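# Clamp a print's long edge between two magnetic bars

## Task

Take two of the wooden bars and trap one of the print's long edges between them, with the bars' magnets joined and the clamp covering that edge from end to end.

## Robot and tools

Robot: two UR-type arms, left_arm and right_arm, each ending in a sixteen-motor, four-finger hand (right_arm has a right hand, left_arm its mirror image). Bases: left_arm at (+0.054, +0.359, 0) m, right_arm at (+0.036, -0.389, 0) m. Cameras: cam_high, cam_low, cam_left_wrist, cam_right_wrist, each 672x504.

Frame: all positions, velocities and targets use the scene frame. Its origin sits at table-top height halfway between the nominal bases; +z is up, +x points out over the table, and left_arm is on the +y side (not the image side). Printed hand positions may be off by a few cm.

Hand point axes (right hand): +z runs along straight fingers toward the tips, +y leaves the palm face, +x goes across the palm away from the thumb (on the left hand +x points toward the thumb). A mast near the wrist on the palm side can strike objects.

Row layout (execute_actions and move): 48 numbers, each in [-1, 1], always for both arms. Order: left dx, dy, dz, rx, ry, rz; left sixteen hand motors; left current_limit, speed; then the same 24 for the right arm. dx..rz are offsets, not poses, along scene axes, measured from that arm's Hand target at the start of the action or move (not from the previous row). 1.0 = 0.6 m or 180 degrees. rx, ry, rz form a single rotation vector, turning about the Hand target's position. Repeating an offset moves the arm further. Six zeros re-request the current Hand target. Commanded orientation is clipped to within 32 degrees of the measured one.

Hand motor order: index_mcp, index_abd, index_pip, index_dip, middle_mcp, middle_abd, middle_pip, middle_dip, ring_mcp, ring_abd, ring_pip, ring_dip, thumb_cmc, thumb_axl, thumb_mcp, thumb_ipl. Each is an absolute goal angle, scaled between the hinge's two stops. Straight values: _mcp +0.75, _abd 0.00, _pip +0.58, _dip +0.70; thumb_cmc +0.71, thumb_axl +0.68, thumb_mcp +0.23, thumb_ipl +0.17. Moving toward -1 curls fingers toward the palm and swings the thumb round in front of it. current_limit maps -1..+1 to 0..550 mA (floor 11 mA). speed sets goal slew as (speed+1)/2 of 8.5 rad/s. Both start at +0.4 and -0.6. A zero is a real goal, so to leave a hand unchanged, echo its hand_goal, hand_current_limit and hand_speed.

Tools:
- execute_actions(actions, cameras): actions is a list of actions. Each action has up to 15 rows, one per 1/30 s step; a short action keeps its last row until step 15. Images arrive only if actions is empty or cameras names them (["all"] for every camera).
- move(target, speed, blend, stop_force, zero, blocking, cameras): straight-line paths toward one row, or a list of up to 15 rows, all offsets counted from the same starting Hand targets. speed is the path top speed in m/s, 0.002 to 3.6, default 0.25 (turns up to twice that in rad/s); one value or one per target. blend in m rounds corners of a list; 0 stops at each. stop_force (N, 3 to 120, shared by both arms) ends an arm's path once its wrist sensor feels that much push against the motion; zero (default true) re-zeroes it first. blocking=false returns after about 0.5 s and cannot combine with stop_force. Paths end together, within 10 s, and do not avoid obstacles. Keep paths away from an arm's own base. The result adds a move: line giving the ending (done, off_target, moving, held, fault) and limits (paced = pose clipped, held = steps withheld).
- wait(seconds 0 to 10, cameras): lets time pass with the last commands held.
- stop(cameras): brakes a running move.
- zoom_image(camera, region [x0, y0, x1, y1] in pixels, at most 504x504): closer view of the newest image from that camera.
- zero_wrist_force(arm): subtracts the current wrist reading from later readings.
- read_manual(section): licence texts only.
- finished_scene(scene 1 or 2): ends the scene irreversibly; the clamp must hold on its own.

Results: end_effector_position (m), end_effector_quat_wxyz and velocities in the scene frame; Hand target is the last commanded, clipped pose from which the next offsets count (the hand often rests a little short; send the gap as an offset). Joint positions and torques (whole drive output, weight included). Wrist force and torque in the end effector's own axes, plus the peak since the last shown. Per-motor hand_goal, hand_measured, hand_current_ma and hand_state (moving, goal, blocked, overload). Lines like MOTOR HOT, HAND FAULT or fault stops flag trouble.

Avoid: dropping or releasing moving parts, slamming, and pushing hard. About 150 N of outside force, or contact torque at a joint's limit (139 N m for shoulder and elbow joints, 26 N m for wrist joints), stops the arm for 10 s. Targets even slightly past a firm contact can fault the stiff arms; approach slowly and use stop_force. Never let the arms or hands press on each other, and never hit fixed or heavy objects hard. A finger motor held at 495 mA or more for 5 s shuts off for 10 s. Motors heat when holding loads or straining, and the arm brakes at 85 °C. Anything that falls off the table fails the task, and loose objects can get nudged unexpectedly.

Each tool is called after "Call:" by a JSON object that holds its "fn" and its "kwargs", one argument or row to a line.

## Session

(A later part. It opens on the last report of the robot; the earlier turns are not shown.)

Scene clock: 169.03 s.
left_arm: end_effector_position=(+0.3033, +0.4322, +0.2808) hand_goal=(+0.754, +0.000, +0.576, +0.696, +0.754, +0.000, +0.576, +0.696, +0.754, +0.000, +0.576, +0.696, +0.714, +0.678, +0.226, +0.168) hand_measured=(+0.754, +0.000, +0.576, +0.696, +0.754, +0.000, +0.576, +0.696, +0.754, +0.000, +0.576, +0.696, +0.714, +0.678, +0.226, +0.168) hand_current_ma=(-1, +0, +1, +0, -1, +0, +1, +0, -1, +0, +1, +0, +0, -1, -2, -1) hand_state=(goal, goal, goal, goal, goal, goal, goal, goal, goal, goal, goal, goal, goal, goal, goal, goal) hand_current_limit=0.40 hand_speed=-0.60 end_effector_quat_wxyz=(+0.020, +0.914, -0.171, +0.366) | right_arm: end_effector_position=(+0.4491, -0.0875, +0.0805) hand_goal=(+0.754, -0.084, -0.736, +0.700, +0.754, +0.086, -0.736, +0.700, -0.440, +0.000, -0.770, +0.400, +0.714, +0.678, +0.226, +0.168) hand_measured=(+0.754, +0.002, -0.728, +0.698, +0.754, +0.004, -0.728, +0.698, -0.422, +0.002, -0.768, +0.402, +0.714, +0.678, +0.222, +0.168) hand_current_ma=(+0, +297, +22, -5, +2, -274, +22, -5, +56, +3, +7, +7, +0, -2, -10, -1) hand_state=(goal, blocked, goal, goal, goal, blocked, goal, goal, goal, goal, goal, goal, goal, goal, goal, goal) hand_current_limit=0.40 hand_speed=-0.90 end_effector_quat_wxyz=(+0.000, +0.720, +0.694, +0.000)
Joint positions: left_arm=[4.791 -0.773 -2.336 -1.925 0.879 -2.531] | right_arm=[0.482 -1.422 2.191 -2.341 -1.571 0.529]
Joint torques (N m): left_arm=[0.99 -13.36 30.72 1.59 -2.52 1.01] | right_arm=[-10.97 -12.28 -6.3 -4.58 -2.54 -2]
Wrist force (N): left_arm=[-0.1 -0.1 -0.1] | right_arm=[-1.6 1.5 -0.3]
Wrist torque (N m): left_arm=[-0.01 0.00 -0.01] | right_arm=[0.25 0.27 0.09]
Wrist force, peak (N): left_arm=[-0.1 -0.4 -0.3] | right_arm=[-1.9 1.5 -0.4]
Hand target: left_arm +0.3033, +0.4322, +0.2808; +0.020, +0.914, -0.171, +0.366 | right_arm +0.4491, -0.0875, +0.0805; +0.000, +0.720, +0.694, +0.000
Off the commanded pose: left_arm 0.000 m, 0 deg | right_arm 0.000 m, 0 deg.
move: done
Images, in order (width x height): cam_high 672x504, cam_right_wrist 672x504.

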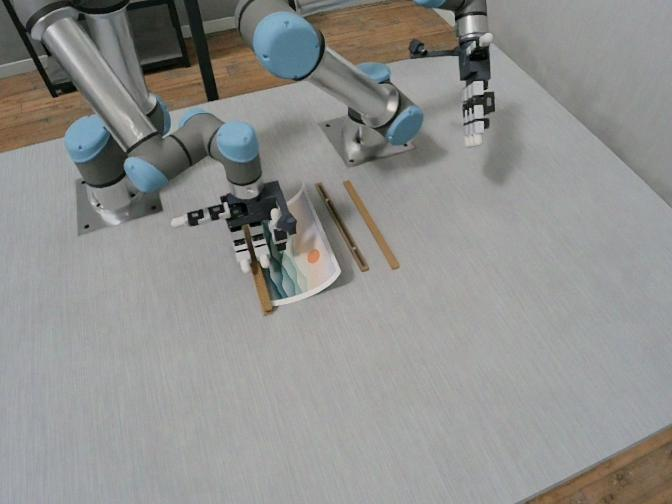

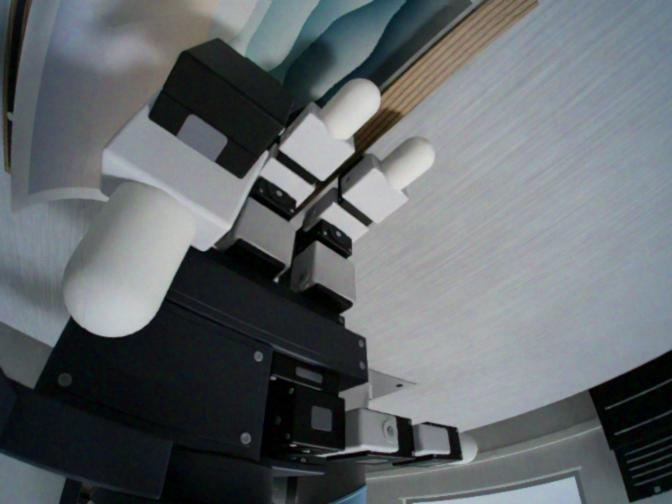

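Call:
{"fn": "move", "kwargs": {
  "target": [0,0,0,0,0,0,0.754,0,0.576,0.696,0.754,0,0.576,0.696,0.754,0,0.576,0.696,0.714,0.678,0.226,0.168,0.4,-0.6,0.0067,-0.0042,-0.0083,0,0,0,0.754,-0.085,-0.737,0.7,0.754,0.085,-0.737,0.7,-0.44,0,-0.77,0.4,0.714,0.678,0.226,0.168,0.4,-0.9],
  "speed": 0.02,
  "cameras": ["cam_right_wrist","cam_high"]
}}

Call:
{"fn": "zoom_image", "kwargs": {
  "camera": "cam_high",
  "region": [230, 260, 310, 340]
}}

Call:
{"fn": "zoom_image", "kwargs": {
  "camera": "cam_right_wrist",
  "region": [300, 0, 600, 200]
}}

Scene clock: 171.60 s.
left_arm: end_effector_position=(+0.3033, +0.4322, +0.2808) hand_goal=(+0.754, +0.000, +0.576, +0.696, +0.754, +0.000, +0.576, +0.696, +0.754, +0.000, +0.576, +0.696, +0.714, +0.678, +0.226, +0.168) hand_measured=(+0.754, +0.000, +0.576, +0.696, +0.754, +0.000, +0.576, +0.696, +0.754, +0.000, +0.576, +0.696, +0.714, +0.678, +0.226, +0.168) hand_current_ma=(-1, +0, +1, +0, -1, +0, +1, +0, -1, +0, +1, +0, +0, -1, -2, -1) hand_state=(goal, goal, goal, goal, goal, goal, goal, goal, goal, goal, goal, goal, goal, goal, goal, goal) hand_current_limit=0.40 hand_speed=-0.60 end_effector_quat_wxyz=(+0.020, +0.914, -0.171, +0.366) | right_arm: end_effector_position=(+0.4530, -0.0900, +0.0756) hand_goal=(+0.754, -0.084, -0.736, +0.700, +0.754, +0.086, -0.736, +0.700, -0.440, +0.000, -0.770, +0.400, +0.714, +0.678, +0.226, +0.168) hand_measured=(+0.754, +0.002, -0.730, +0.698, +0.756, +0.004, -0.728, +0.698, -0.422, +0.002, -0.768, +0.402, +0.714, +0.678, +0.222, +0.168) hand_current_ma=(+2, +297, +15, -5, +4, -274, +22, -5, +56, +3, +7, +7, +0, -2, -10, -1) hand_state=(goal, blocked, goal, goal, goal, blocked, goal, goal, goal, goal, goal, goal, goal, goal, goal, goal) hand_current_limit=0.40 hand_speed=-0.90 end_effector_quat_wxyz=(+0.000, +0.720, +0.694, +0.000)
Joint positions: left_arm=[4.791 -0.773 -2.336 -1.925 0.879 -2.531] | right_arm=[0.473 -1.41 2.194 -2.356 -1.571 0.519]
Joint torques (N m): left_arm=[-0.14 -11.87 30.69 1.75 -2.5 0.83] | right_arm=[-11.47 -13.9 -6.39 -4.9 -0.63 -1.79]
Wrist force (N): left_arm=[0.2 -0.2 -0.2] | right_arm=[-1.7 1.4 0.2]
Wrist torque (N m): left_arm=[0.00 -0.04 0.02] | right_arm=[0.21 0.27 0.08]
Wrist force, peak (N): left_arm=[0.0 -0.5 -0.4] | right_arm=[-1.8 1.8 -0.5]
Hand target: left_arm +0.3033, +0.4322, +0.2808; +0.020, +0.914, -0.171, +0.366 | right_arm +0.4531, -0.0900, +0.0755; +0.000, +0.720, +0.694, +0.000
Off the commanded pose: left_arm 0.000 m, 0 deg | right_arm 0.000 m, 0 deg.
move: done
Images, in order (width x height): cam_high 672x504, cam_right_wrist 672x504.

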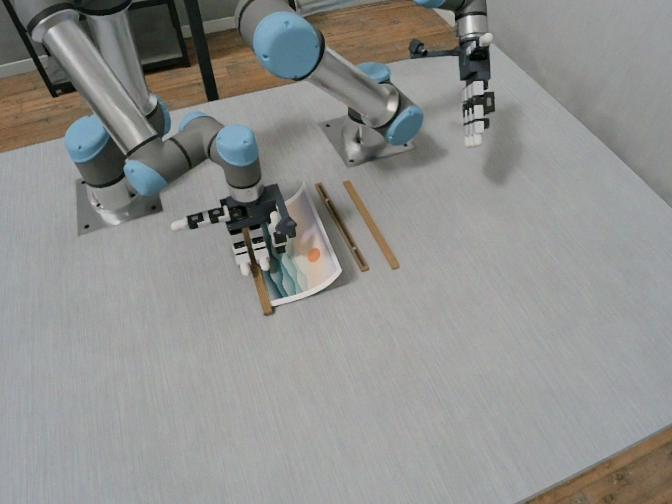

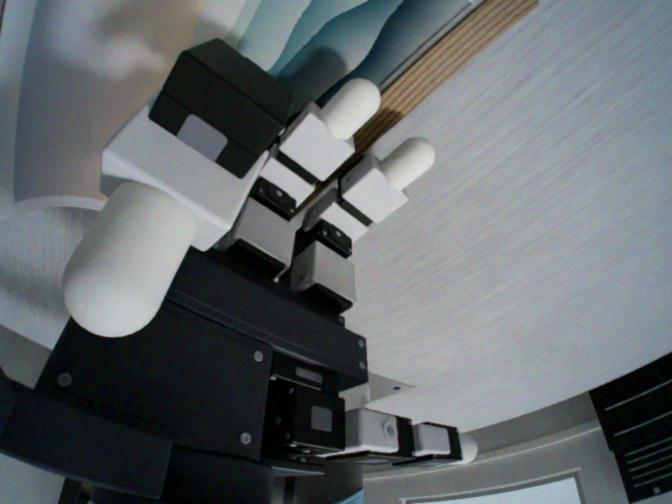

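Scaled by 6.300 from the camera's 672x504 image, which has a finer 960x720 frame.

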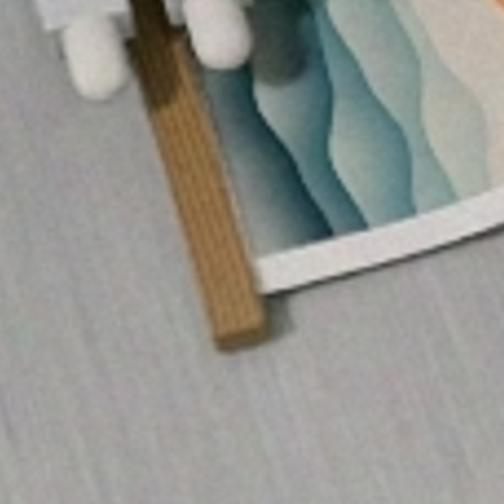

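Scaled by 1.680 from the camera's 672x504 image, which has a finer 960x720 frame.

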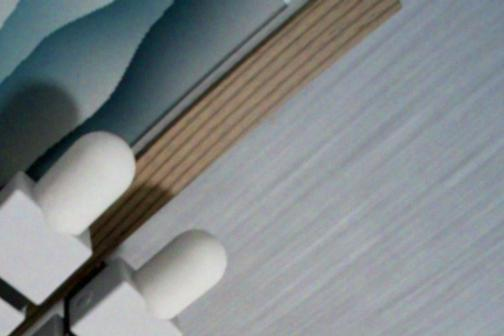

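Call:
{"fn": "move", "kwargs": {
  "target": [0,0,0,0,0,0,0.754,0,0.576,0.696,0.754,0,0.576,0.696,0.754,0,0.576,0.696,0.714,0.678,0.226,0.168,0.4,-0.6,0,-0.0012,-0.0055,0,0,0,0.754,-0.085,-0.737,0.7,0.754,0.085,-0.737,0.7,-0.44,0,-0.77,0.4,0.714,0.678,0.226,0.168,0.4,-0.9],
  "speed": 0.01,
  "stop_force": 20,
  "cameras": ["cam_right_wrist","cam_high"]
}}

Call:
{"fn": "zoom_image", "kwargs": {
  "camera": "cam_high",
  "region": [230, 260, 310, 340]
}}

Call:
{"fn": "zoom_image", "kwargs": {
  "camera": "cam_right_wrist",
  "region": [300, 0, 600, 200]
}}

Scene clock: 173.83 s.
left_arm: end_effector_position=(+0.3033, +0.4322, +0.2808) hand_goal=(+0.754, +0.000, +0.576, +0.696, +0.754, +0.000, +0.576, +0.696, +0.754, +0.000, +0.576, +0.696, +0.714, +0.678, +0.226, +0.168) hand_measured=(+0.754, +0.000, +0.576, +0.696, +0.754, +0.000, +0.576, +0.696, +0.754, +0.000, +0.576, +0.696, +0.714, +0.678, +0.226, +0.168) hand_current_ma=(-1, +0, +1, +0, -1, +0, +1, +0, -1, +0, +1, +0, +0, -1, -2, -1) hand_state=(goal, goal, goal, goal, goal, goal, goal, goal, goal, goal, goal, goal, goal, goal, goal, goal) hand_current_limit=0.40 hand_speed=-0.60 end_effector_quat_wxyz=(+0.020, +0.914, -0.171, +0.366) | right_arm: end_effector_position=(+0.4531, -0.0907, +0.0722) hand_goal=(+0.754, -0.084, -0.736, +0.700, +0.754, +0.086, -0.736, +0.700, -0.440, +0.000, -0.770, +0.400, +0.714, +0.678, +0.226, +0.168) hand_measured=(+0.756, +0.002, -0.730, +0.698, +0.756, +0.004, -0.728, +0.698, -0.422, +0.002, -0.768, +0.402, +0.714, +0.678, +0.222, +0.168) hand_current_ma=(+2, +297, +15, -5, +4, -274, +22, -5, +56, +3, +7, +7, +0, -2, -10, -1) hand_state=(goal, blocked, goal, goal, goal, blocked, goal, goal, goal, goal, goal, goal, goal, goal, goal, goal) hand_current_limit=0.40 hand_speed=-0.90 end_effector_quat_wxyz=(+0.000, +0.720, +0.694, +0.000)
Joint positions: left_arm=[4.791 -0.773 -2.336 -1.925 0.879 -2.531] | right_arm=[0.471 -1.404 2.198 -2.366 -1.571 0.518]
Joint torques (N m): left_arm=[0.28 -13.19 30.39 1.92 -2.41 1.24] | right_arm=[-10.27 -12.61 -6.32 -4.91 1.36 -1.8]
Wrist force (N): left_arm=[0.1 -0.2 -0.3] | right_arm=[-1.6 1.5 0.0]
Wrist torque (N m): left_arm=[0.00 -0.03 0.02] | right_arm=[0.23 0.26 0.09]
Wrist force, peak (N): left_arm=[-0.3 -0.2 0.2] | right_arm=[-1.7 1.9 0.1]
Hand target: left_arm +0.3033, +0.4322, +0.2808; +0.020, +0.914, -0.171, +0.366 | right_arm +0.4531, -0.0907, +0.0722; +0.000, +0.720, +0.694, +0.000
Off the commanded pose: left_arm 0.000 m, 0 deg | right_arm 0.000 m, 0 deg.
move: done
Images, in order (width x height): cam_high 672x504, cam_right_wrist 672x504.

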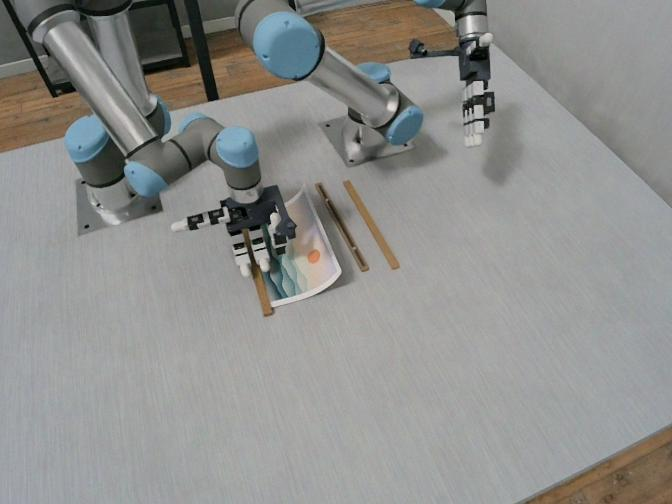

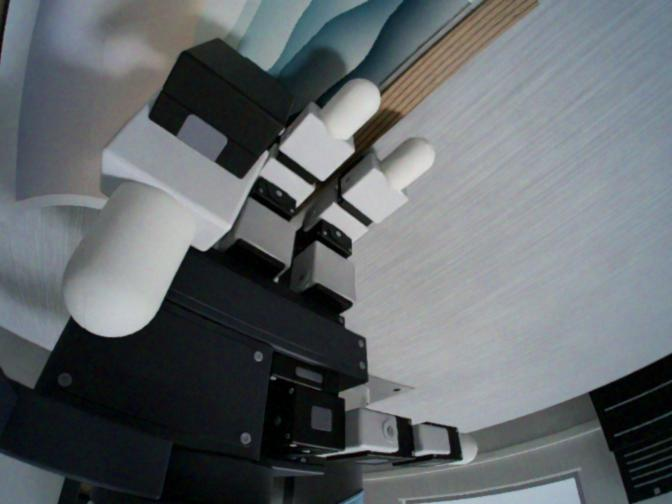

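Scaled by 6.300 from the camera's 672x504 image, which has a finer 960x720 frame.

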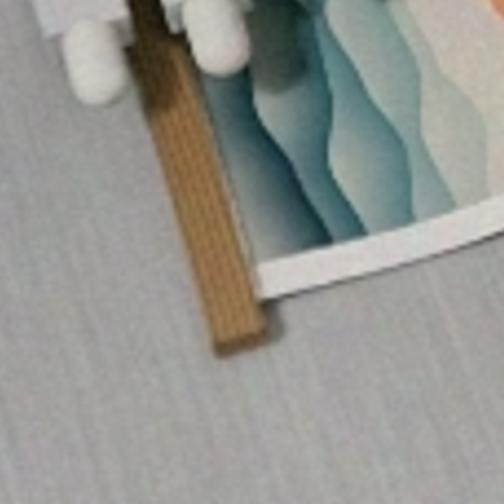

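Scaled by 1.680 from the camera's 672x504 image, which has a finer 960x720 frame.

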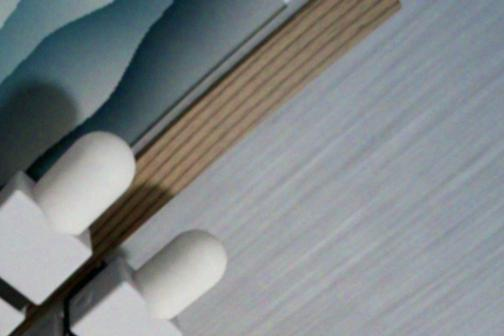

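Call:
{"fn": "execute_actions", "kwargs": {
  "actions": [
    [[0,0,0,0,0,0,0.754,0,0.576,0.696,0.754,0,0.576,0.696,0.754,0,0.576,0.696,0.714,0.678,0.226,0.168,0.4,-0.6,0,0,0,0,0,0,0.754,0.0,-0.737,0.7,0.754,0,-0.737,0.7,-0.44,0,-0.77,0.4,0.714,0.678,0.226,0.168,0.4,-0.93]],
    [[0,0,0,0,0,0,0.754,0,0.576,0.696,0.754,0,0.576,0.696,0.754,0,0.576,0.696,0.714,0.678,0.226,0.168,0.4,-0.6,0,0,0,0,0,0,0.754,0.06,-0.737,0.7,0.754,-0.06,-0.737,0.7,-0.44,0,-0.77,0.4,0.714,0.678,0.226,0.168,0.4,-0.93]],
    [[0,0,0,0,0,0,0.754,0,0.576,0.696,0.754,0,0.576,0.696,0.754,0,0.576,0.696,0.714,0.678,0.226,0.168,0.4,-0.6,0,0,0,0,0,0,0.754,0.13,-0.737,0.7,0.754,-0.13,-0.737,0.7,-0.44,0,-0.77,0.4,0.714,0.678,0.226,0.168,0.4,-0.9]]
  ],
  "cameras": ["cam_right_wrist"]
}}

Call:
{"fn": "move", "kwargs": {
  "target": [
    [0,0,0,0,0,0,0.754,0,0.576,0.696,0.754,0,0.576,0.696,0.754,0,0.576,0.696,0.714,0.678,0.226,0.168,0.4,-0.6,0,0,0.05,0,0,0,0.754,0.13,-0.737,0.7,0.754,-0.13,-0.737,0.7,-0.44,0,-0.77,0.4,0.714,0.678,0.226,0.168,0.4,-0.6],
    [0,0,0,0,0,0,0.754,0,0.576,0.696,0.754,0,0.576,0.696,0.754,0,0.576,0.696,0.714,0.678,0.226,0.168,0.4,-0.6,0,0,0.22,0,0,0,0.754,0.13,-0.737,0.7,0.754,-0.13,-0.737,0.7,-0.44,0,-0.77,0.4,0.714,0.678,0.226,0.168,0.4,-0.6]
  ],
  "speed": [0.04, 0.15],
  "blend": 0.005,
  "cameras": ["cam_right_wrist","cam_high"]
}}

Call:
{"fn": "zoom_image", "kwargs": {
  "camera": "cam_high",
  "region": [210, 190, 370, 330]
}}

Scene clock: 177.07 s.
left_arm: end_effector_position=(+0.3033, +0.4322, +0.2808) hand_goal=(+0.754, +0.000, +0.576, +0.696, +0.754, +0.000, +0.576, +0.696, +0.754, +0.000, +0.576, +0.696, +0.714, +0.678, +0.226, +0.168) hand_measured=(+0.754, +0.000, +0.576, +0.696, +0.754, +0.000, +0.576, +0.696, +0.754, +0.000, +0.576, +0.696, +0.714, +0.678, +0.226, +0.168) hand_current_ma=(-1, +0, +1, +0, -1, +0, +1, +0, -1, +0, +1, +0, +0, -1, -2, -1) hand_state=(goal, goal, goal, goal, goal, goal, goal, goal, goal, goal, goal, goal, goal, goal, goal, goal) hand_current_limit=0.40 hand_speed=-0.60 end_effector_quat_wxyz=(+0.020, +0.914, -0.171, +0.366) | right_arm: end_effector_position=(+0.4531, -0.0907, +0.0722) hand_goal=(+0.754, +0.130, -0.736, +0.700, +0.754, -0.130, -0.736, +0.700, -0.440, +0.000, -0.770, +0.400, +0.714, +0.678, +0.226, +0.168) hand_measured=(+0.756, +0.126, -0.730, +0.698, +0.756, -0.126, -0.728, +0.698, -0.422, +0.002, -0.768, +0.402, +0.714, +0.678, +0.222, +0.168) hand_current_ma=(+2, -8, +15, -5, +4, +7, +22, -5, +56, +3, +7, +7, +0, -2, -10, -1) hand_state=(goal, goal, goal, goal, goal, goal, goal, goal, goal, goal, goal, goal, goal, goal, goal, goal) hand_current_limit=0.40 hand_speed=-0.90 end_effector_quat_wxyz=(+0.000, +0.720, +0.694, +0.000)
Joint positions: left_arm=[4.791 -0.773 -2.336 -1.925 0.879 -2.531] | right_arm=[0.471 -1.404 2.198 -2.366 -1.571 0.518]
Joint torques (N m): left_arm=[-0.33 -12.94 29.55 1.9 -2.27 0.91] | right_arm=[-10.51 -13.28 -6.82 -4.38 1.61 -1.72]
Wrist force (N): left_arm=[0.2 -0.1 -0.1] | right_arm=[-1.5 1.6 -0.7]
Wrist torque (N m): left_arm=[0.00 -0.03 0.02] | right_arm=[0.27 0.26 0.10]
Wrist force, peak (N): left_arm=[0.2 -0.4 -0.2] | right_arm=[-1.8 1.8 -0.6]
Hand target: left_arm +0.3033, +0.4322, +0.2808; +0.020, +0.914, -0.171, +0.366 | right_arm +0.4531, -0.0907, +0.0722; +0.000, +0.720, +0.694, +0.000
Off the commanded pose: left_arm 0.000 m, 0 deg | right_arm 0.000 m, 0 deg.
Step readings (end_effector_position of left_arm | right_arm):
0: (+0.3033, +0.4322, +0.2808) | (+0.4531, -0.0907, +0.0722)
1: (+0.3033, +0.4322, +0.2808) | (+0.4531, -0.0907, +0.0722)
2: (+0.3033, +0.4322, +0.2808) | (+0.4531, -0.0907, +0.0722)
4: (+0.3033, +0.4322, +0.2808) | (+0.4531, -0.0907, +0.0722)
8: (+0.3033, +0.4322, +0.2808) | (+0.4531, -0.0907, +0.0722)
15: (+0.3033, +0.4322, +0.2808) | (+0.4531, -0.0907, +0.0722)
16: (+0.3033, +0.4322, +0.2808) | (+0.4531, -0.0907, +0.0722)
17: (+0.3033, +0.4322, +0.2808) | (+0.4531, -0.0907, +0.0722)
19: (+0.3033, +0.4322, +0.2808) | (+0.4531, -0.0907, +0.0722)
23: (+0.3033, +0.4322, +0.2808) | (+0.4531, -0.0907, +0.0722)
30: (+0.3033, +0.4322, +0.2808) | (+0.4531, -0.0907, +0.0722)
31: (+0.3033, +0.4322, +0.2808) | (+0.4531, -0.0907, +0.0722)
32: (+0.3033, +0.4322, +0.2808) | (+0.4531, -0.0907, +0.0722)
34: (+0.3033, +0.4322, +0.2808) | (+0.4531, -0.0907, +0.0722)
38: (+0.3033, +0.4322, +0.2808) | (+0.4531, -0.0907, +0.0722)
45: (+0.3033, +0.4322, +0.2808) | (+0.4531, -0.0907, +0.0722)
Images, in order (width x height): cam_right_wrist 672x504.

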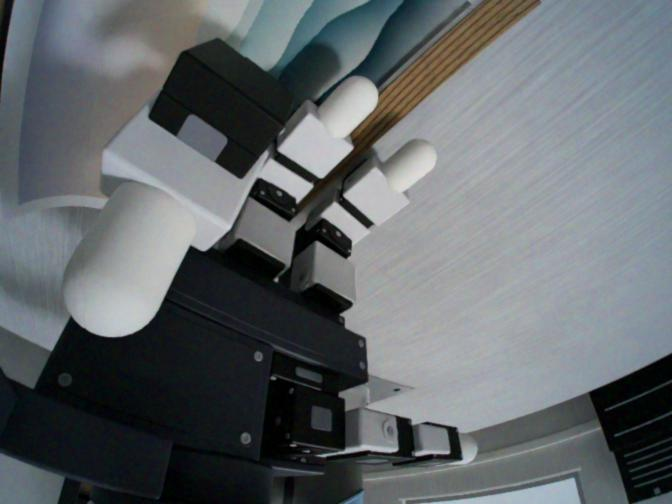

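Scene clock: 179.13 s.
left_arm: end_effector_position=(+0.3033, +0.4322, +0.2808) hand_goal=(+0.754, +0.000, +0.576, +0.696, +0.754, +0.000, +0.576, +0.696, +0.754, +0.000, +0.576, +0.696, +0.714, +0.678, +0.226, +0.168) hand_measured=(+0.754, +0.000, +0.576, +0.696, +0.754, +0.000, +0.576, +0.696, +0.754, +0.000, +0.576, +0.696, +0.714, +0.678, +0.226, +0.168) hand_current_ma=(-1, +0, +1, +0, -1, +0, +1, +0, -1, +0, +1, +0, +0, -1, -2, -1) hand_state=(goal, goal, goal, goal, goal, goal, goal, goal, goal, goal, goal, goal, goal, goal, goal, goal) hand_current_limit=0.40 hand_speed=-0.60 end_effector_quat_wxyz=(+0.020, +0.914, -0.171, +0.366) | right_arm: end_effector_position=(+0.4531, -0.0907, +0.2041) hand_goal=(+0.754, +0.130, -0.736, +0.700, +0.754, -0.130, -0.736, +0.700, -0.440, +0.000, -0.770, +0.400, +0.714, +0.678, +0.226, +0.168) hand_measured=(+0.756, +0.126, -0.730, +0.698, +0.756, -0.126, -0.728, +0.698, -0.422, +0.002, -0.768, +0.402, +0.714, +0.678, +0.222, +0.168) hand_current_ma=(+2, -8, +15, -5, +4, +7, +22, -5, +56, +3, +7, +7, +0, -2, -10, -1) hand_state=(goal, goal, goal, goal, goal, goal, goal, goal, goal, goal, goal, goal, goal, goal, goal, goal) hand_current_limit=0.40 hand_speed=-0.60 end_effector_quat_wxyz=(+0.000, +0.720, +0.694, +0.000)
Joint positions: left_arm=[4.791 -0.773 -2.336 -1.925 0.879 -2.531] | right_arm=[0.471 -1.607 2.01 -1.974 -1.571 0.518]
Joint torques (N m): left_arm=[-1.85 -13.12 30.37 1.92 -2.6 0.88] | right_arm=[-10.41 -30.57 -33.49 -0.53 2.38 -1.73]
Wrist force (N): left_arm=[-0.1 -0.1 -0.2] | right_arm=[-1.9 1.3 -0.7]
Wrist torque (N m): left_arm=[0.00 0.00 0.00] | right_arm=[0.24 0.31 0.06]
Wrist force, peak (N): left_arm=[-0.3 0.1 -0.4] | right_arm=[-1.8 1.4 -1.5]
Hand target: left_arm +0.3033, +0.4322, +0.2808; +0.020, +0.914, -0.171, +0.366 | right_arm +0.4531, -0.0907, +0.2042; +0.000, +0.720, +0.694, +0.000
Off the commanded pose: left_arm 0.000 m, 0 deg | right_arm 0.000 m, 0 deg.
move: done
Images, in order (width x height): cam_high 672x504, cam_right_wrist 672x504.

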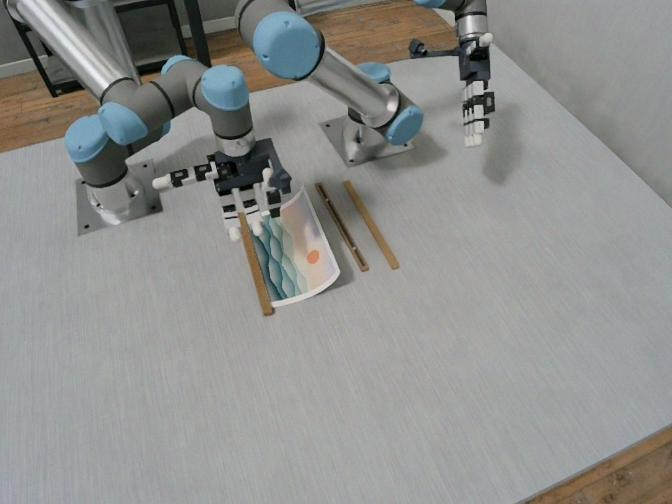

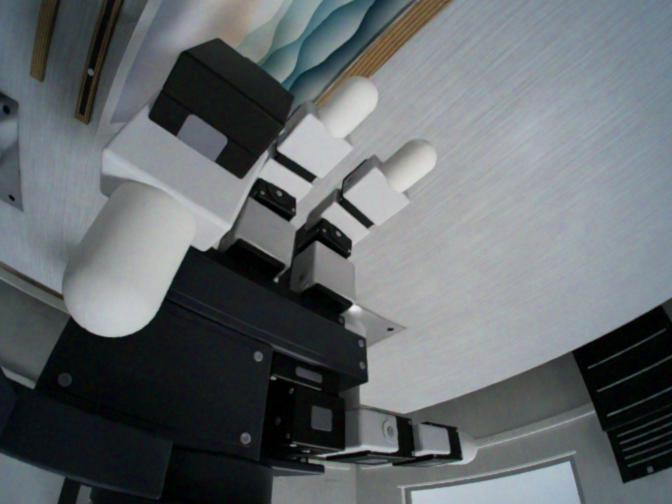

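Scaled by 3.150 from the camera's 672x504 image, which has a finer 960x720 frame.

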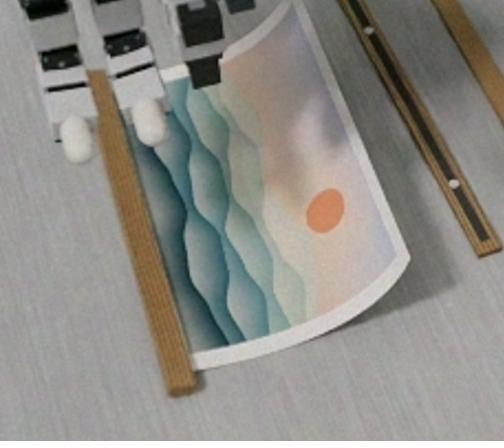

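Call:
{"fn": "move", "kwargs": {
  "target": [0,0,0,0,0,0,0.754,0,0.576,0.696,0.754,0,0.576,0.696,0.754,0,0.576,0.696,0.714,0.678,0.226,0.168,0.4,-0.6,0.1615,0.0,0.026,0.1039,-0.1294,-0.3754,0.754,0,0.576,0.696,0.754,0,0.576,0.696,0.754,0,0.576,0.696,0.714,0.678,0.226,0.168,0.4,-0.4],
  "speed": 0.4,
  "cameras": ["cam_right_wrist","cam_high"]
}}

Call:
{"fn": "zoom_image", "kwargs": {
  "camera": "cam_right_wrist",
  "region": [350, 60, 530, 240]
}}

Call:
{"fn": "zoom_image", "kwargs": {
  "camera": "cam_high",
  "region": [220, 190, 340, 330]
}}

Scene clock: 182.83 s.
left_arm: end_effector_position=(+0.3033, +0.4322, +0.2808) hand_goal=(+0.754, +0.000, +0.576, +0.696, +0.754, +0.000, +0.576, +0.696, +0.754, +0.000, +0.576, +0.696, +0.714, +0.678, +0.226, +0.168) hand_measured=(+0.754, +0.000, +0.576, +0.696, +0.754, +0.000, +0.576, +0.696, +0.754, +0.000, +0.576, +0.696, +0.714, +0.678, +0.226, +0.168) hand_current_ma=(-1, +0, +1, +0, -1, +0, +1, +0, -1, +0, +1, +0, +0, -1, -2, -1) hand_state=(goal, goal, goal, goal, goal, goal, goal, goal, goal, goal, goal, goal, goal, goal, goal, goal) hand_current_limit=0.40 hand_speed=-0.60 end_effector_quat_wxyz=(+0.020, +0.914, -0.171, +0.366) | right_arm: end_effector_position=(+0.5500, -0.0907, +0.2198) hand_goal=(+0.754, +0.000, +0.576, +0.696, +0.754, +0.000, +0.576, +0.696, +0.754, +0.000, +0.576, +0.696, +0.714, +0.678, +0.226, +0.168) hand_measured=(+0.756, +0.004, +0.574, +0.698, +0.756, -0.002, +0.574, +0.698, +0.752, +0.002, +0.574, +0.694, +0.714, +0.678, +0.222, +0.168) hand_current_ma=(+2, +7, -6, +4, +4, -2, -7, +4, -4, +3, -7, -6, +0, -2, -10, -1) hand_state=(goal, goal, goal, goal, goal, goal, goal, goal, goal, goal, goal, goal, goal, goal, goal, goal) hand_current_limit=0.40 hand_speed=-0.40 end_effector_quat_wxyz=(+0.022, +0.957, +0.159, +0.242)
Joint positions: left_arm=[4.791 -0.773 -2.336 -1.925 0.879 -2.531] | right_arm=[0.503 -1.323 1.844 -2.543 -1.773 1.708]
Joint torques (N m): left_arm=[-0.4 -14.27 30.33 1.75 -2.54 1.04] | right_arm=[11.84 -20.69 -34.62 -5.43 -3.02 2.13]
Wrist force (N): left_arm=[-0.2 -0.2 -0.1] | right_arm=[-1.2 0.9 -0.5]
Wrist torque (N m): left_arm=[-0.01 0.01 -0.01] | right_arm=[0.10 0.16 -0.10]
Wrist force, peak (N): left_arm=[0.3 -0.4 0.2] | right_arm=[-2.1 1.7 -0.5]
Hand target: left_arm +0.3033, +0.4322, +0.2808; +0.020, +0.914, -0.171, +0.366 | right_arm +0.5500, -0.0907, +0.2198; +0.022, +0.957, +0.159, +0.242
Off the commanded pose: left_arm 0.000 m, 0 deg | right_arm 0.000 m, 0 deg.
move: done
Images, in order (width x height): cam_high 672x504, cam_right_wrist 672x504.

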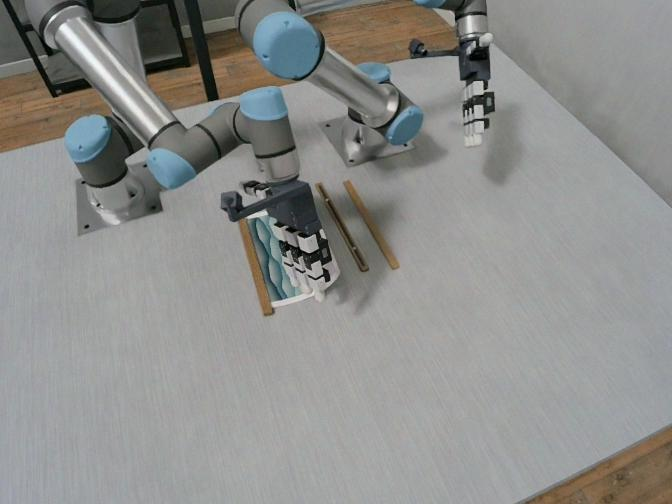

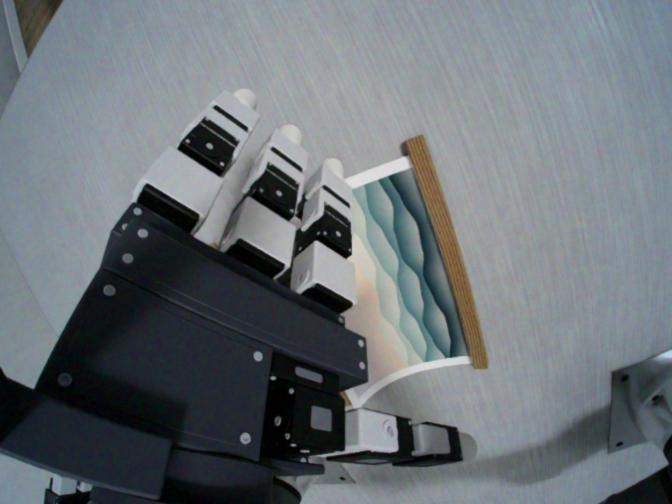

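Scaled by 2.800 from the camera's 672x504 image, which has a finer 960x720 frame.

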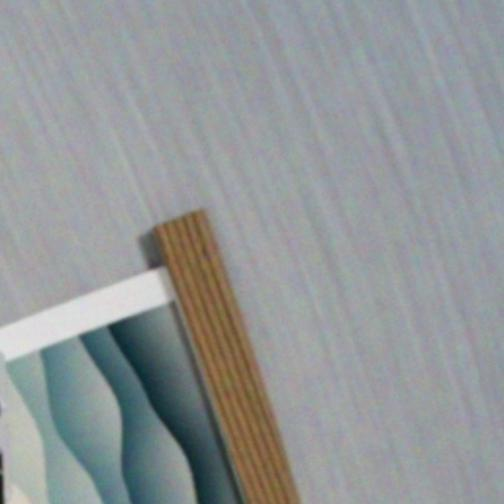

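Scaled by 3.600 from the camera's 672x504 image, which has a finer 960x720 frame.

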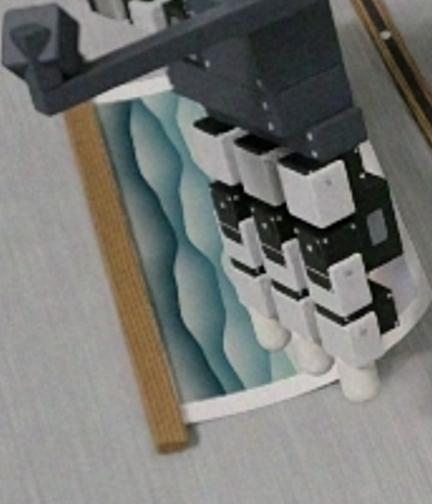

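Call:
{"fn": "zoom_image", "kwargs": {
  "camera": "cam_right_wrist",
  "region": [400, 240, 520, 400]
}}

Call:
{"fn": "move", "kwargs": {
  "target": [0,0,0,0,0,0,0.754,0,0.576,0.696,0.754,0,0.576,0.696,0.754,0,0.576,0.696,0.714,0.678,0.226,0.168,0.4,-0.6,-0.42,0.0,0.0,0,0,0,0.754,0,0.576,0.696,0.754,0,0.576,0.696,0.754,0,0.576,0.696,0.714,0.678,0.226,0.168,0.4,-0.4],
  "speed": 0.3,
  "cameras": ["cam_right_wrist","cam_high"]
}}

Call:
{"fn": "zoom_image", "kwargs": {
  "camera": "cam_right_wrist",
  "region": [350, 60, 530, 240]
}}

Scaled by 3.150 from the camera's 672x504 image, which has a finer 960x720 frame.

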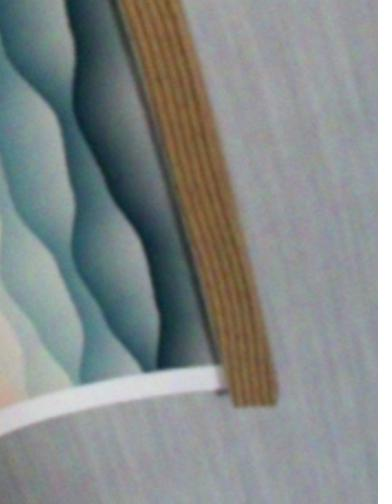

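Scene clock: 184.37 s.
left_arm: end_effector_position=(+0.3033, +0.4322, +0.2808) hand_goal=(+0.754, +0.000, +0.576, +0.696, +0.754, +0.000, +0.576, +0.696, +0.754, +0.000, +0.576, +0.696, +0.714, +0.678, +0.226, +0.168) hand_measured=(+0.754, +0.000, +0.576, +0.696, +0.754, +0.000, +0.576, +0.696, +0.754, +0.000, +0.576, +0.696, +0.714, +0.678, +0.226, +0.168) hand_current_ma=(-1, +0, +1, +0, -1, +0, +1, +0, -1, +0, +1, +0, +0, -1, -2, -1) hand_state=(goal, goal, goal, goal, goal, goal, goal, goal, goal, goal, goal, goal, goal, goal, goal, goal) hand_current_limit=0.40 hand_speed=-0.60 end_effector_quat_wxyz=(+0.020, +0.914, -0.171, +0.366) | right_arm: end_effector_position=(+0.4810, -0.0902, +0.2185) hand_goal=(+0.754, +0.000, +0.576, +0.696, +0.754, +0.000, +0.576, +0.696, +0.754, +0.000, +0.576, +0.696, +0.714, +0.678, +0.226, +0.168) hand_measured=(+0.756, +0.004, +0.574, +0.698, +0.756, +0.000, +0.574, +0.698, +0.754, +0.002, +0.574, +0.694, +0.714, +0.678, +0.222, +0.168) hand_current_ma=(+3, +7, -5, +4, +5, +1, -5, +4, +0, +3, -5, -6, +1, -2, -10, -1) hand_state=(goal, goal, goal, goal, goal, goal, goal, goal, goal, goal, goal, goal, goal, goal, goal, goal) hand_current_limit=0.40 hand_speed=-0.40 end_effector_quat_wxyz=(+0.022, +0.957, +0.159, +0.242)
Joint positions: left_arm=[4.791 -0.773 -2.336 -1.925 0.879 -2.531] | right_arm=[0.574 -1.429 1.977 -2.554 -1.804 1.774]
Joint torques (N m): left_arm=[0.37 -13.13 31.28 1.89 -2.46 1.26] | right_arm=[-10.21 -14.57 -32.4 -4.19 1.98 -1.92]
Wrist force (N): left_arm=[0.1 0.1 0.3] | right_arm=[-0.9 1.0 -0.3]
Wrist torque (N m): left_arm=[-0.01 -0.02 0.01] | right_arm=[0.10 0.12 0.07]
Wrist force, peak (N): left_arm=[0.2 -0.2 -0.3] | right_arm=[-6.6 -2.3 -5.0]
Hand target: left_arm +0.3033, +0.4322, +0.2808; +0.020, +0.914, -0.171, +0.366 | right_arm +0.4811, -0.0902, +0.2185; +0.022, +0.957, +0.159, +0.242 (not the last commanded pose)
Off the commanded pose: left_arm 0.000 m, 0 deg | right_arm 0.183 m, 0 deg.
move: held (right_arm; a check stopped the path); limits=held
pose unreachable (right arm): on one or more control steps of this call, first in action 0 (counted from 0), this arm could not follow its commanded pose, so it was not sent that pose on those steps. It may still have moved: this result reports where it is.
cause: moving toward the commanded pose would bring a part of the arm too close to another arm (a part of this arm just beyond joint 5 (wrist 2) and a part of the left arm just beyond its joint 2 (shoulder lift), 32 mm apart when this arm was first held).
Images, in order (width x height): cam_high 672x504, cam_right_wrist 672x504.

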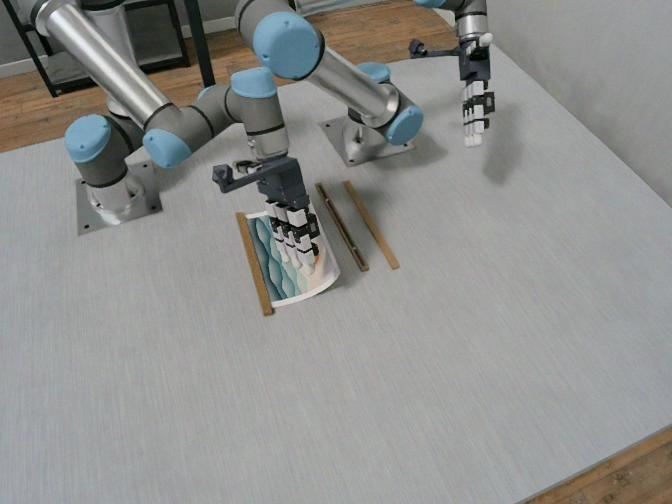

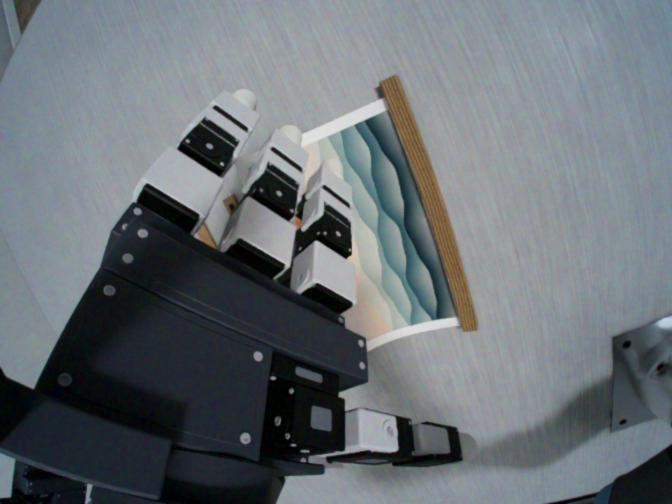

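Scaled by 2.800 from the camera's 672x504 image, which has a finer 960x720 frame.

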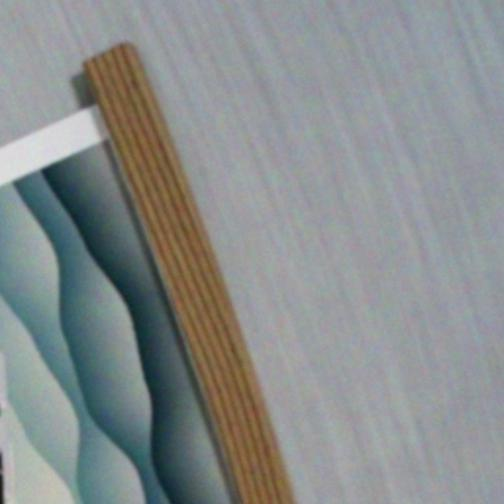

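Call:
{"fn": "zoom_image", "kwargs": {
  "camera": "cam_high",
  "region": [215, 195, 275, 255]
}}

Call:
{"fn": "zoom_image", "kwargs": {
  "camera": "cam_high",
  "region": [235, 260, 295, 320]
}}

Call:
{"fn": "zoom_image", "kwargs": {
  "camera": "cam_right_wrist",
  "region": [400, 220, 500, 340]
}}

Scaled by 8.400 from the camera's 672x504 image, which has a finer 960x720 frame.

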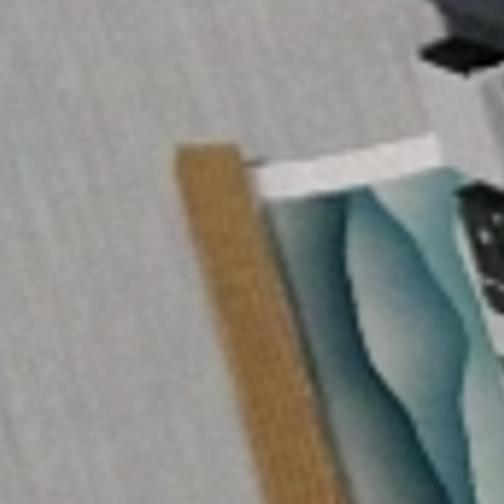

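Scaled by 8.400 from the camera's 672x504 image, which has a finer 960x720 frame.

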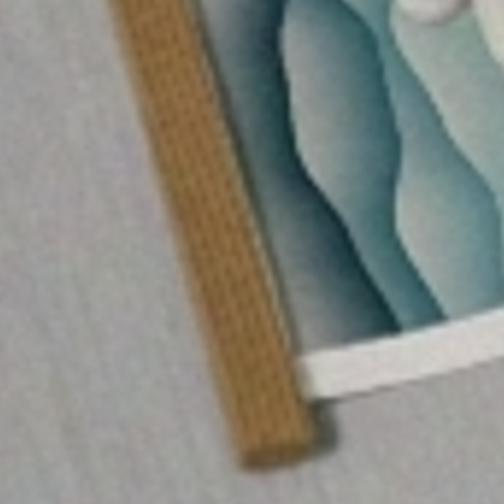

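Scaled by 4.200 from the camera's 672x504 image, which has a finer 960x720 frame.

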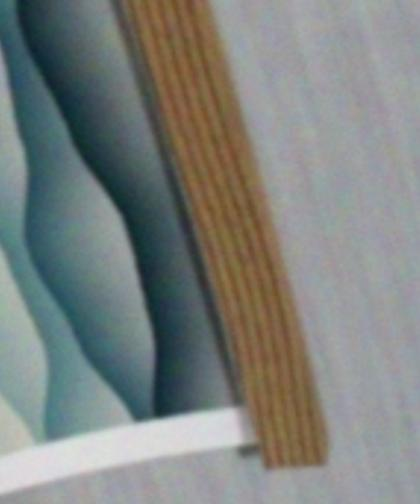

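Call:
{"fn": "move", "kwargs": {
  "target": [0,0,0,0,0,0,0.754,0,0.576,0.696,0.754,0,0.576,0.696,0.754,0,0.576,0.696,0.714,0.678,0.226,0.168,0.4,-0.6,0.03,-0.15,0.12,0,0,0,0.754,0,0.576,0.696,0.754,0,0.576,0.696,0.754,0,0.576,0.696,0.714,0.678,0.226,0.168,0.4,-0.4],
  "speed": 0.25,
  "cameras": ["cam_right_wrist","cam_high"]
}}

Call:
{"fn": "zoom_image", "kwargs": {
  "camera": "cam_high",
  "region": [210, 180, 350, 330]
}}

Scene clock: 187.53 s.
left_arm: end_effector_position=(+0.3033, +0.4322, +0.2808) hand_goal=(+0.754, +0.000, +0.576, +0.696, +0.754, +0.000, +0.576, +0.696, +0.754, +0.000, +0.576, +0.696, +0.714, +0.678, +0.226, +0.168) hand_measured=(+0.754, +0.000, +0.576, +0.696, +0.754, +0.000, +0.576, +0.696, +0.754, +0.000, +0.576, +0.696, +0.714, +0.678, +0.226, +0.168) hand_current_ma=(-1, +0, +1, +0, -1, +0, +1, +0, -1, +0, +1, +0, +0, -1, -2, -1) hand_state=(goal, goal, goal, goal, goal, goal, goal, goal, goal, goal, goal, goal, goal, goal, goal, goal) hand_current_limit=0.40 hand_speed=-0.60 end_effector_quat_wxyz=(+0.020, +0.914, -0.171, +0.366) | right_arm: end_effector_position=(+0.4991, -0.1801, +0.2905) hand_goal=(+0.754, +0.000, +0.576, +0.696, +0.754, +0.000, +0.576, +0.696, +0.754, +0.000, +0.576, +0.696, +0.714, +0.678, +0.226, +0.168) hand_measured=(+0.756, +0.004, +0.574, +0.698, +0.756, +0.000, +0.574, +0.698, +0.754, +0.002, +0.574, +0.694, +0.714, +0.678, +0.222, +0.168) hand_current_ma=(+3, +7, -5, +4, +4, +1, -5, +4, +0, +3, -5, -6, +1, -2, -10, -1) hand_state=(goal, goal, goal, goal, goal, goal, goal, goal, goal, goal, goal, goal, goal, goal, goal, goal) hand_current_limit=0.40 hand_speed=-0.40 end_effector_quat_wxyz=(+0.022, +0.957, +0.159, +0.242)
Joint positions: left_arm=[4.791 -0.773 -2.336 -1.925 0.879 -2.531] | right_arm=[0.383 -1.624 1.986 -2.402 -1.72 1.599]
Joint torques (N m): left_arm=[-0.14 -13.85 30.49 1.75 -2.25 1.3] | right_arm=[-11.34 -26.84 -35.28 -0.65 2.48 -1.75]
Wrist force (N): left_arm=[0.2 -0.1 0.1] | right_arm=[-1.0 0.9 -0.3]
Wrist torque (N m): left_arm=[-0.03 -0.03 0.02] | right_arm=[0.08 0.13 0.07]
Wrist force, peak (N): left_arm=[0.1 -0.5 -0.2] | right_arm=[-0.8 1.9 -1.0]
Hand target: left_arm +0.3033, +0.4322, +0.2808; +0.020, +0.914, -0.171, +0.366 | right_arm +0.4991, -0.1802, +0.2905; +0.022, +0.957, +0.159, +0.242
Off the commanded pose: left_arm 0.000 m, 0 deg | right_arm 0.000 m, 0 deg.
move: done
Images, in order (width x height): cam_high 672x504, cam_right_wrist 672x504.

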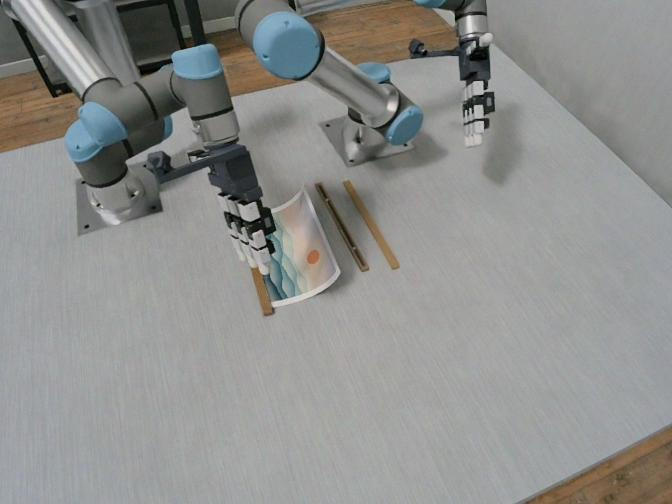

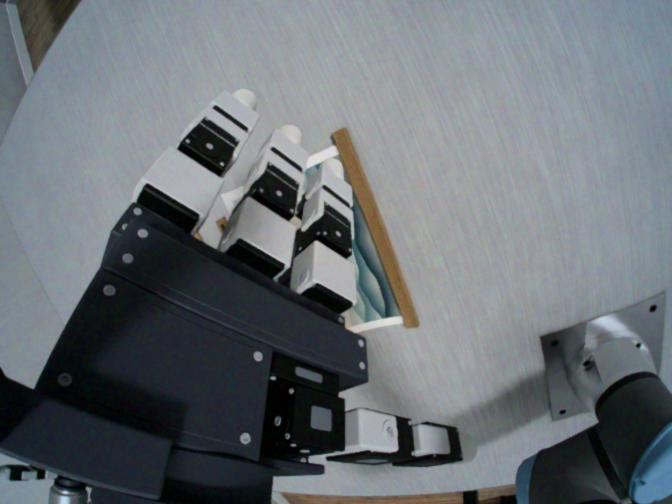

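Scaled by 3.360 from the camera's 672x504 image, which has a finer 960x720 frame.

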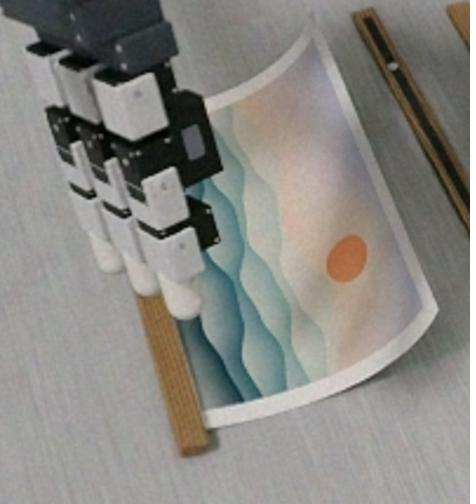

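Call:
{"fn": "zoom_image", "kwargs": {
  "camera": "cam_right_wrist",
  "region": [310, 115, 440, 340]
}}

Scaled by 2.240 from the camera's 672x504 image, which has a finer 960x720 frame.

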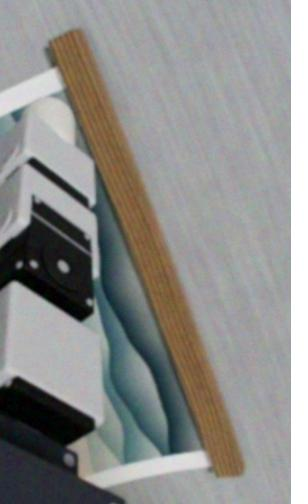

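Call:
{"fn": "finished_scene", "kwargs": {
  "scene": 2
}}

The scene is finished: the task was done.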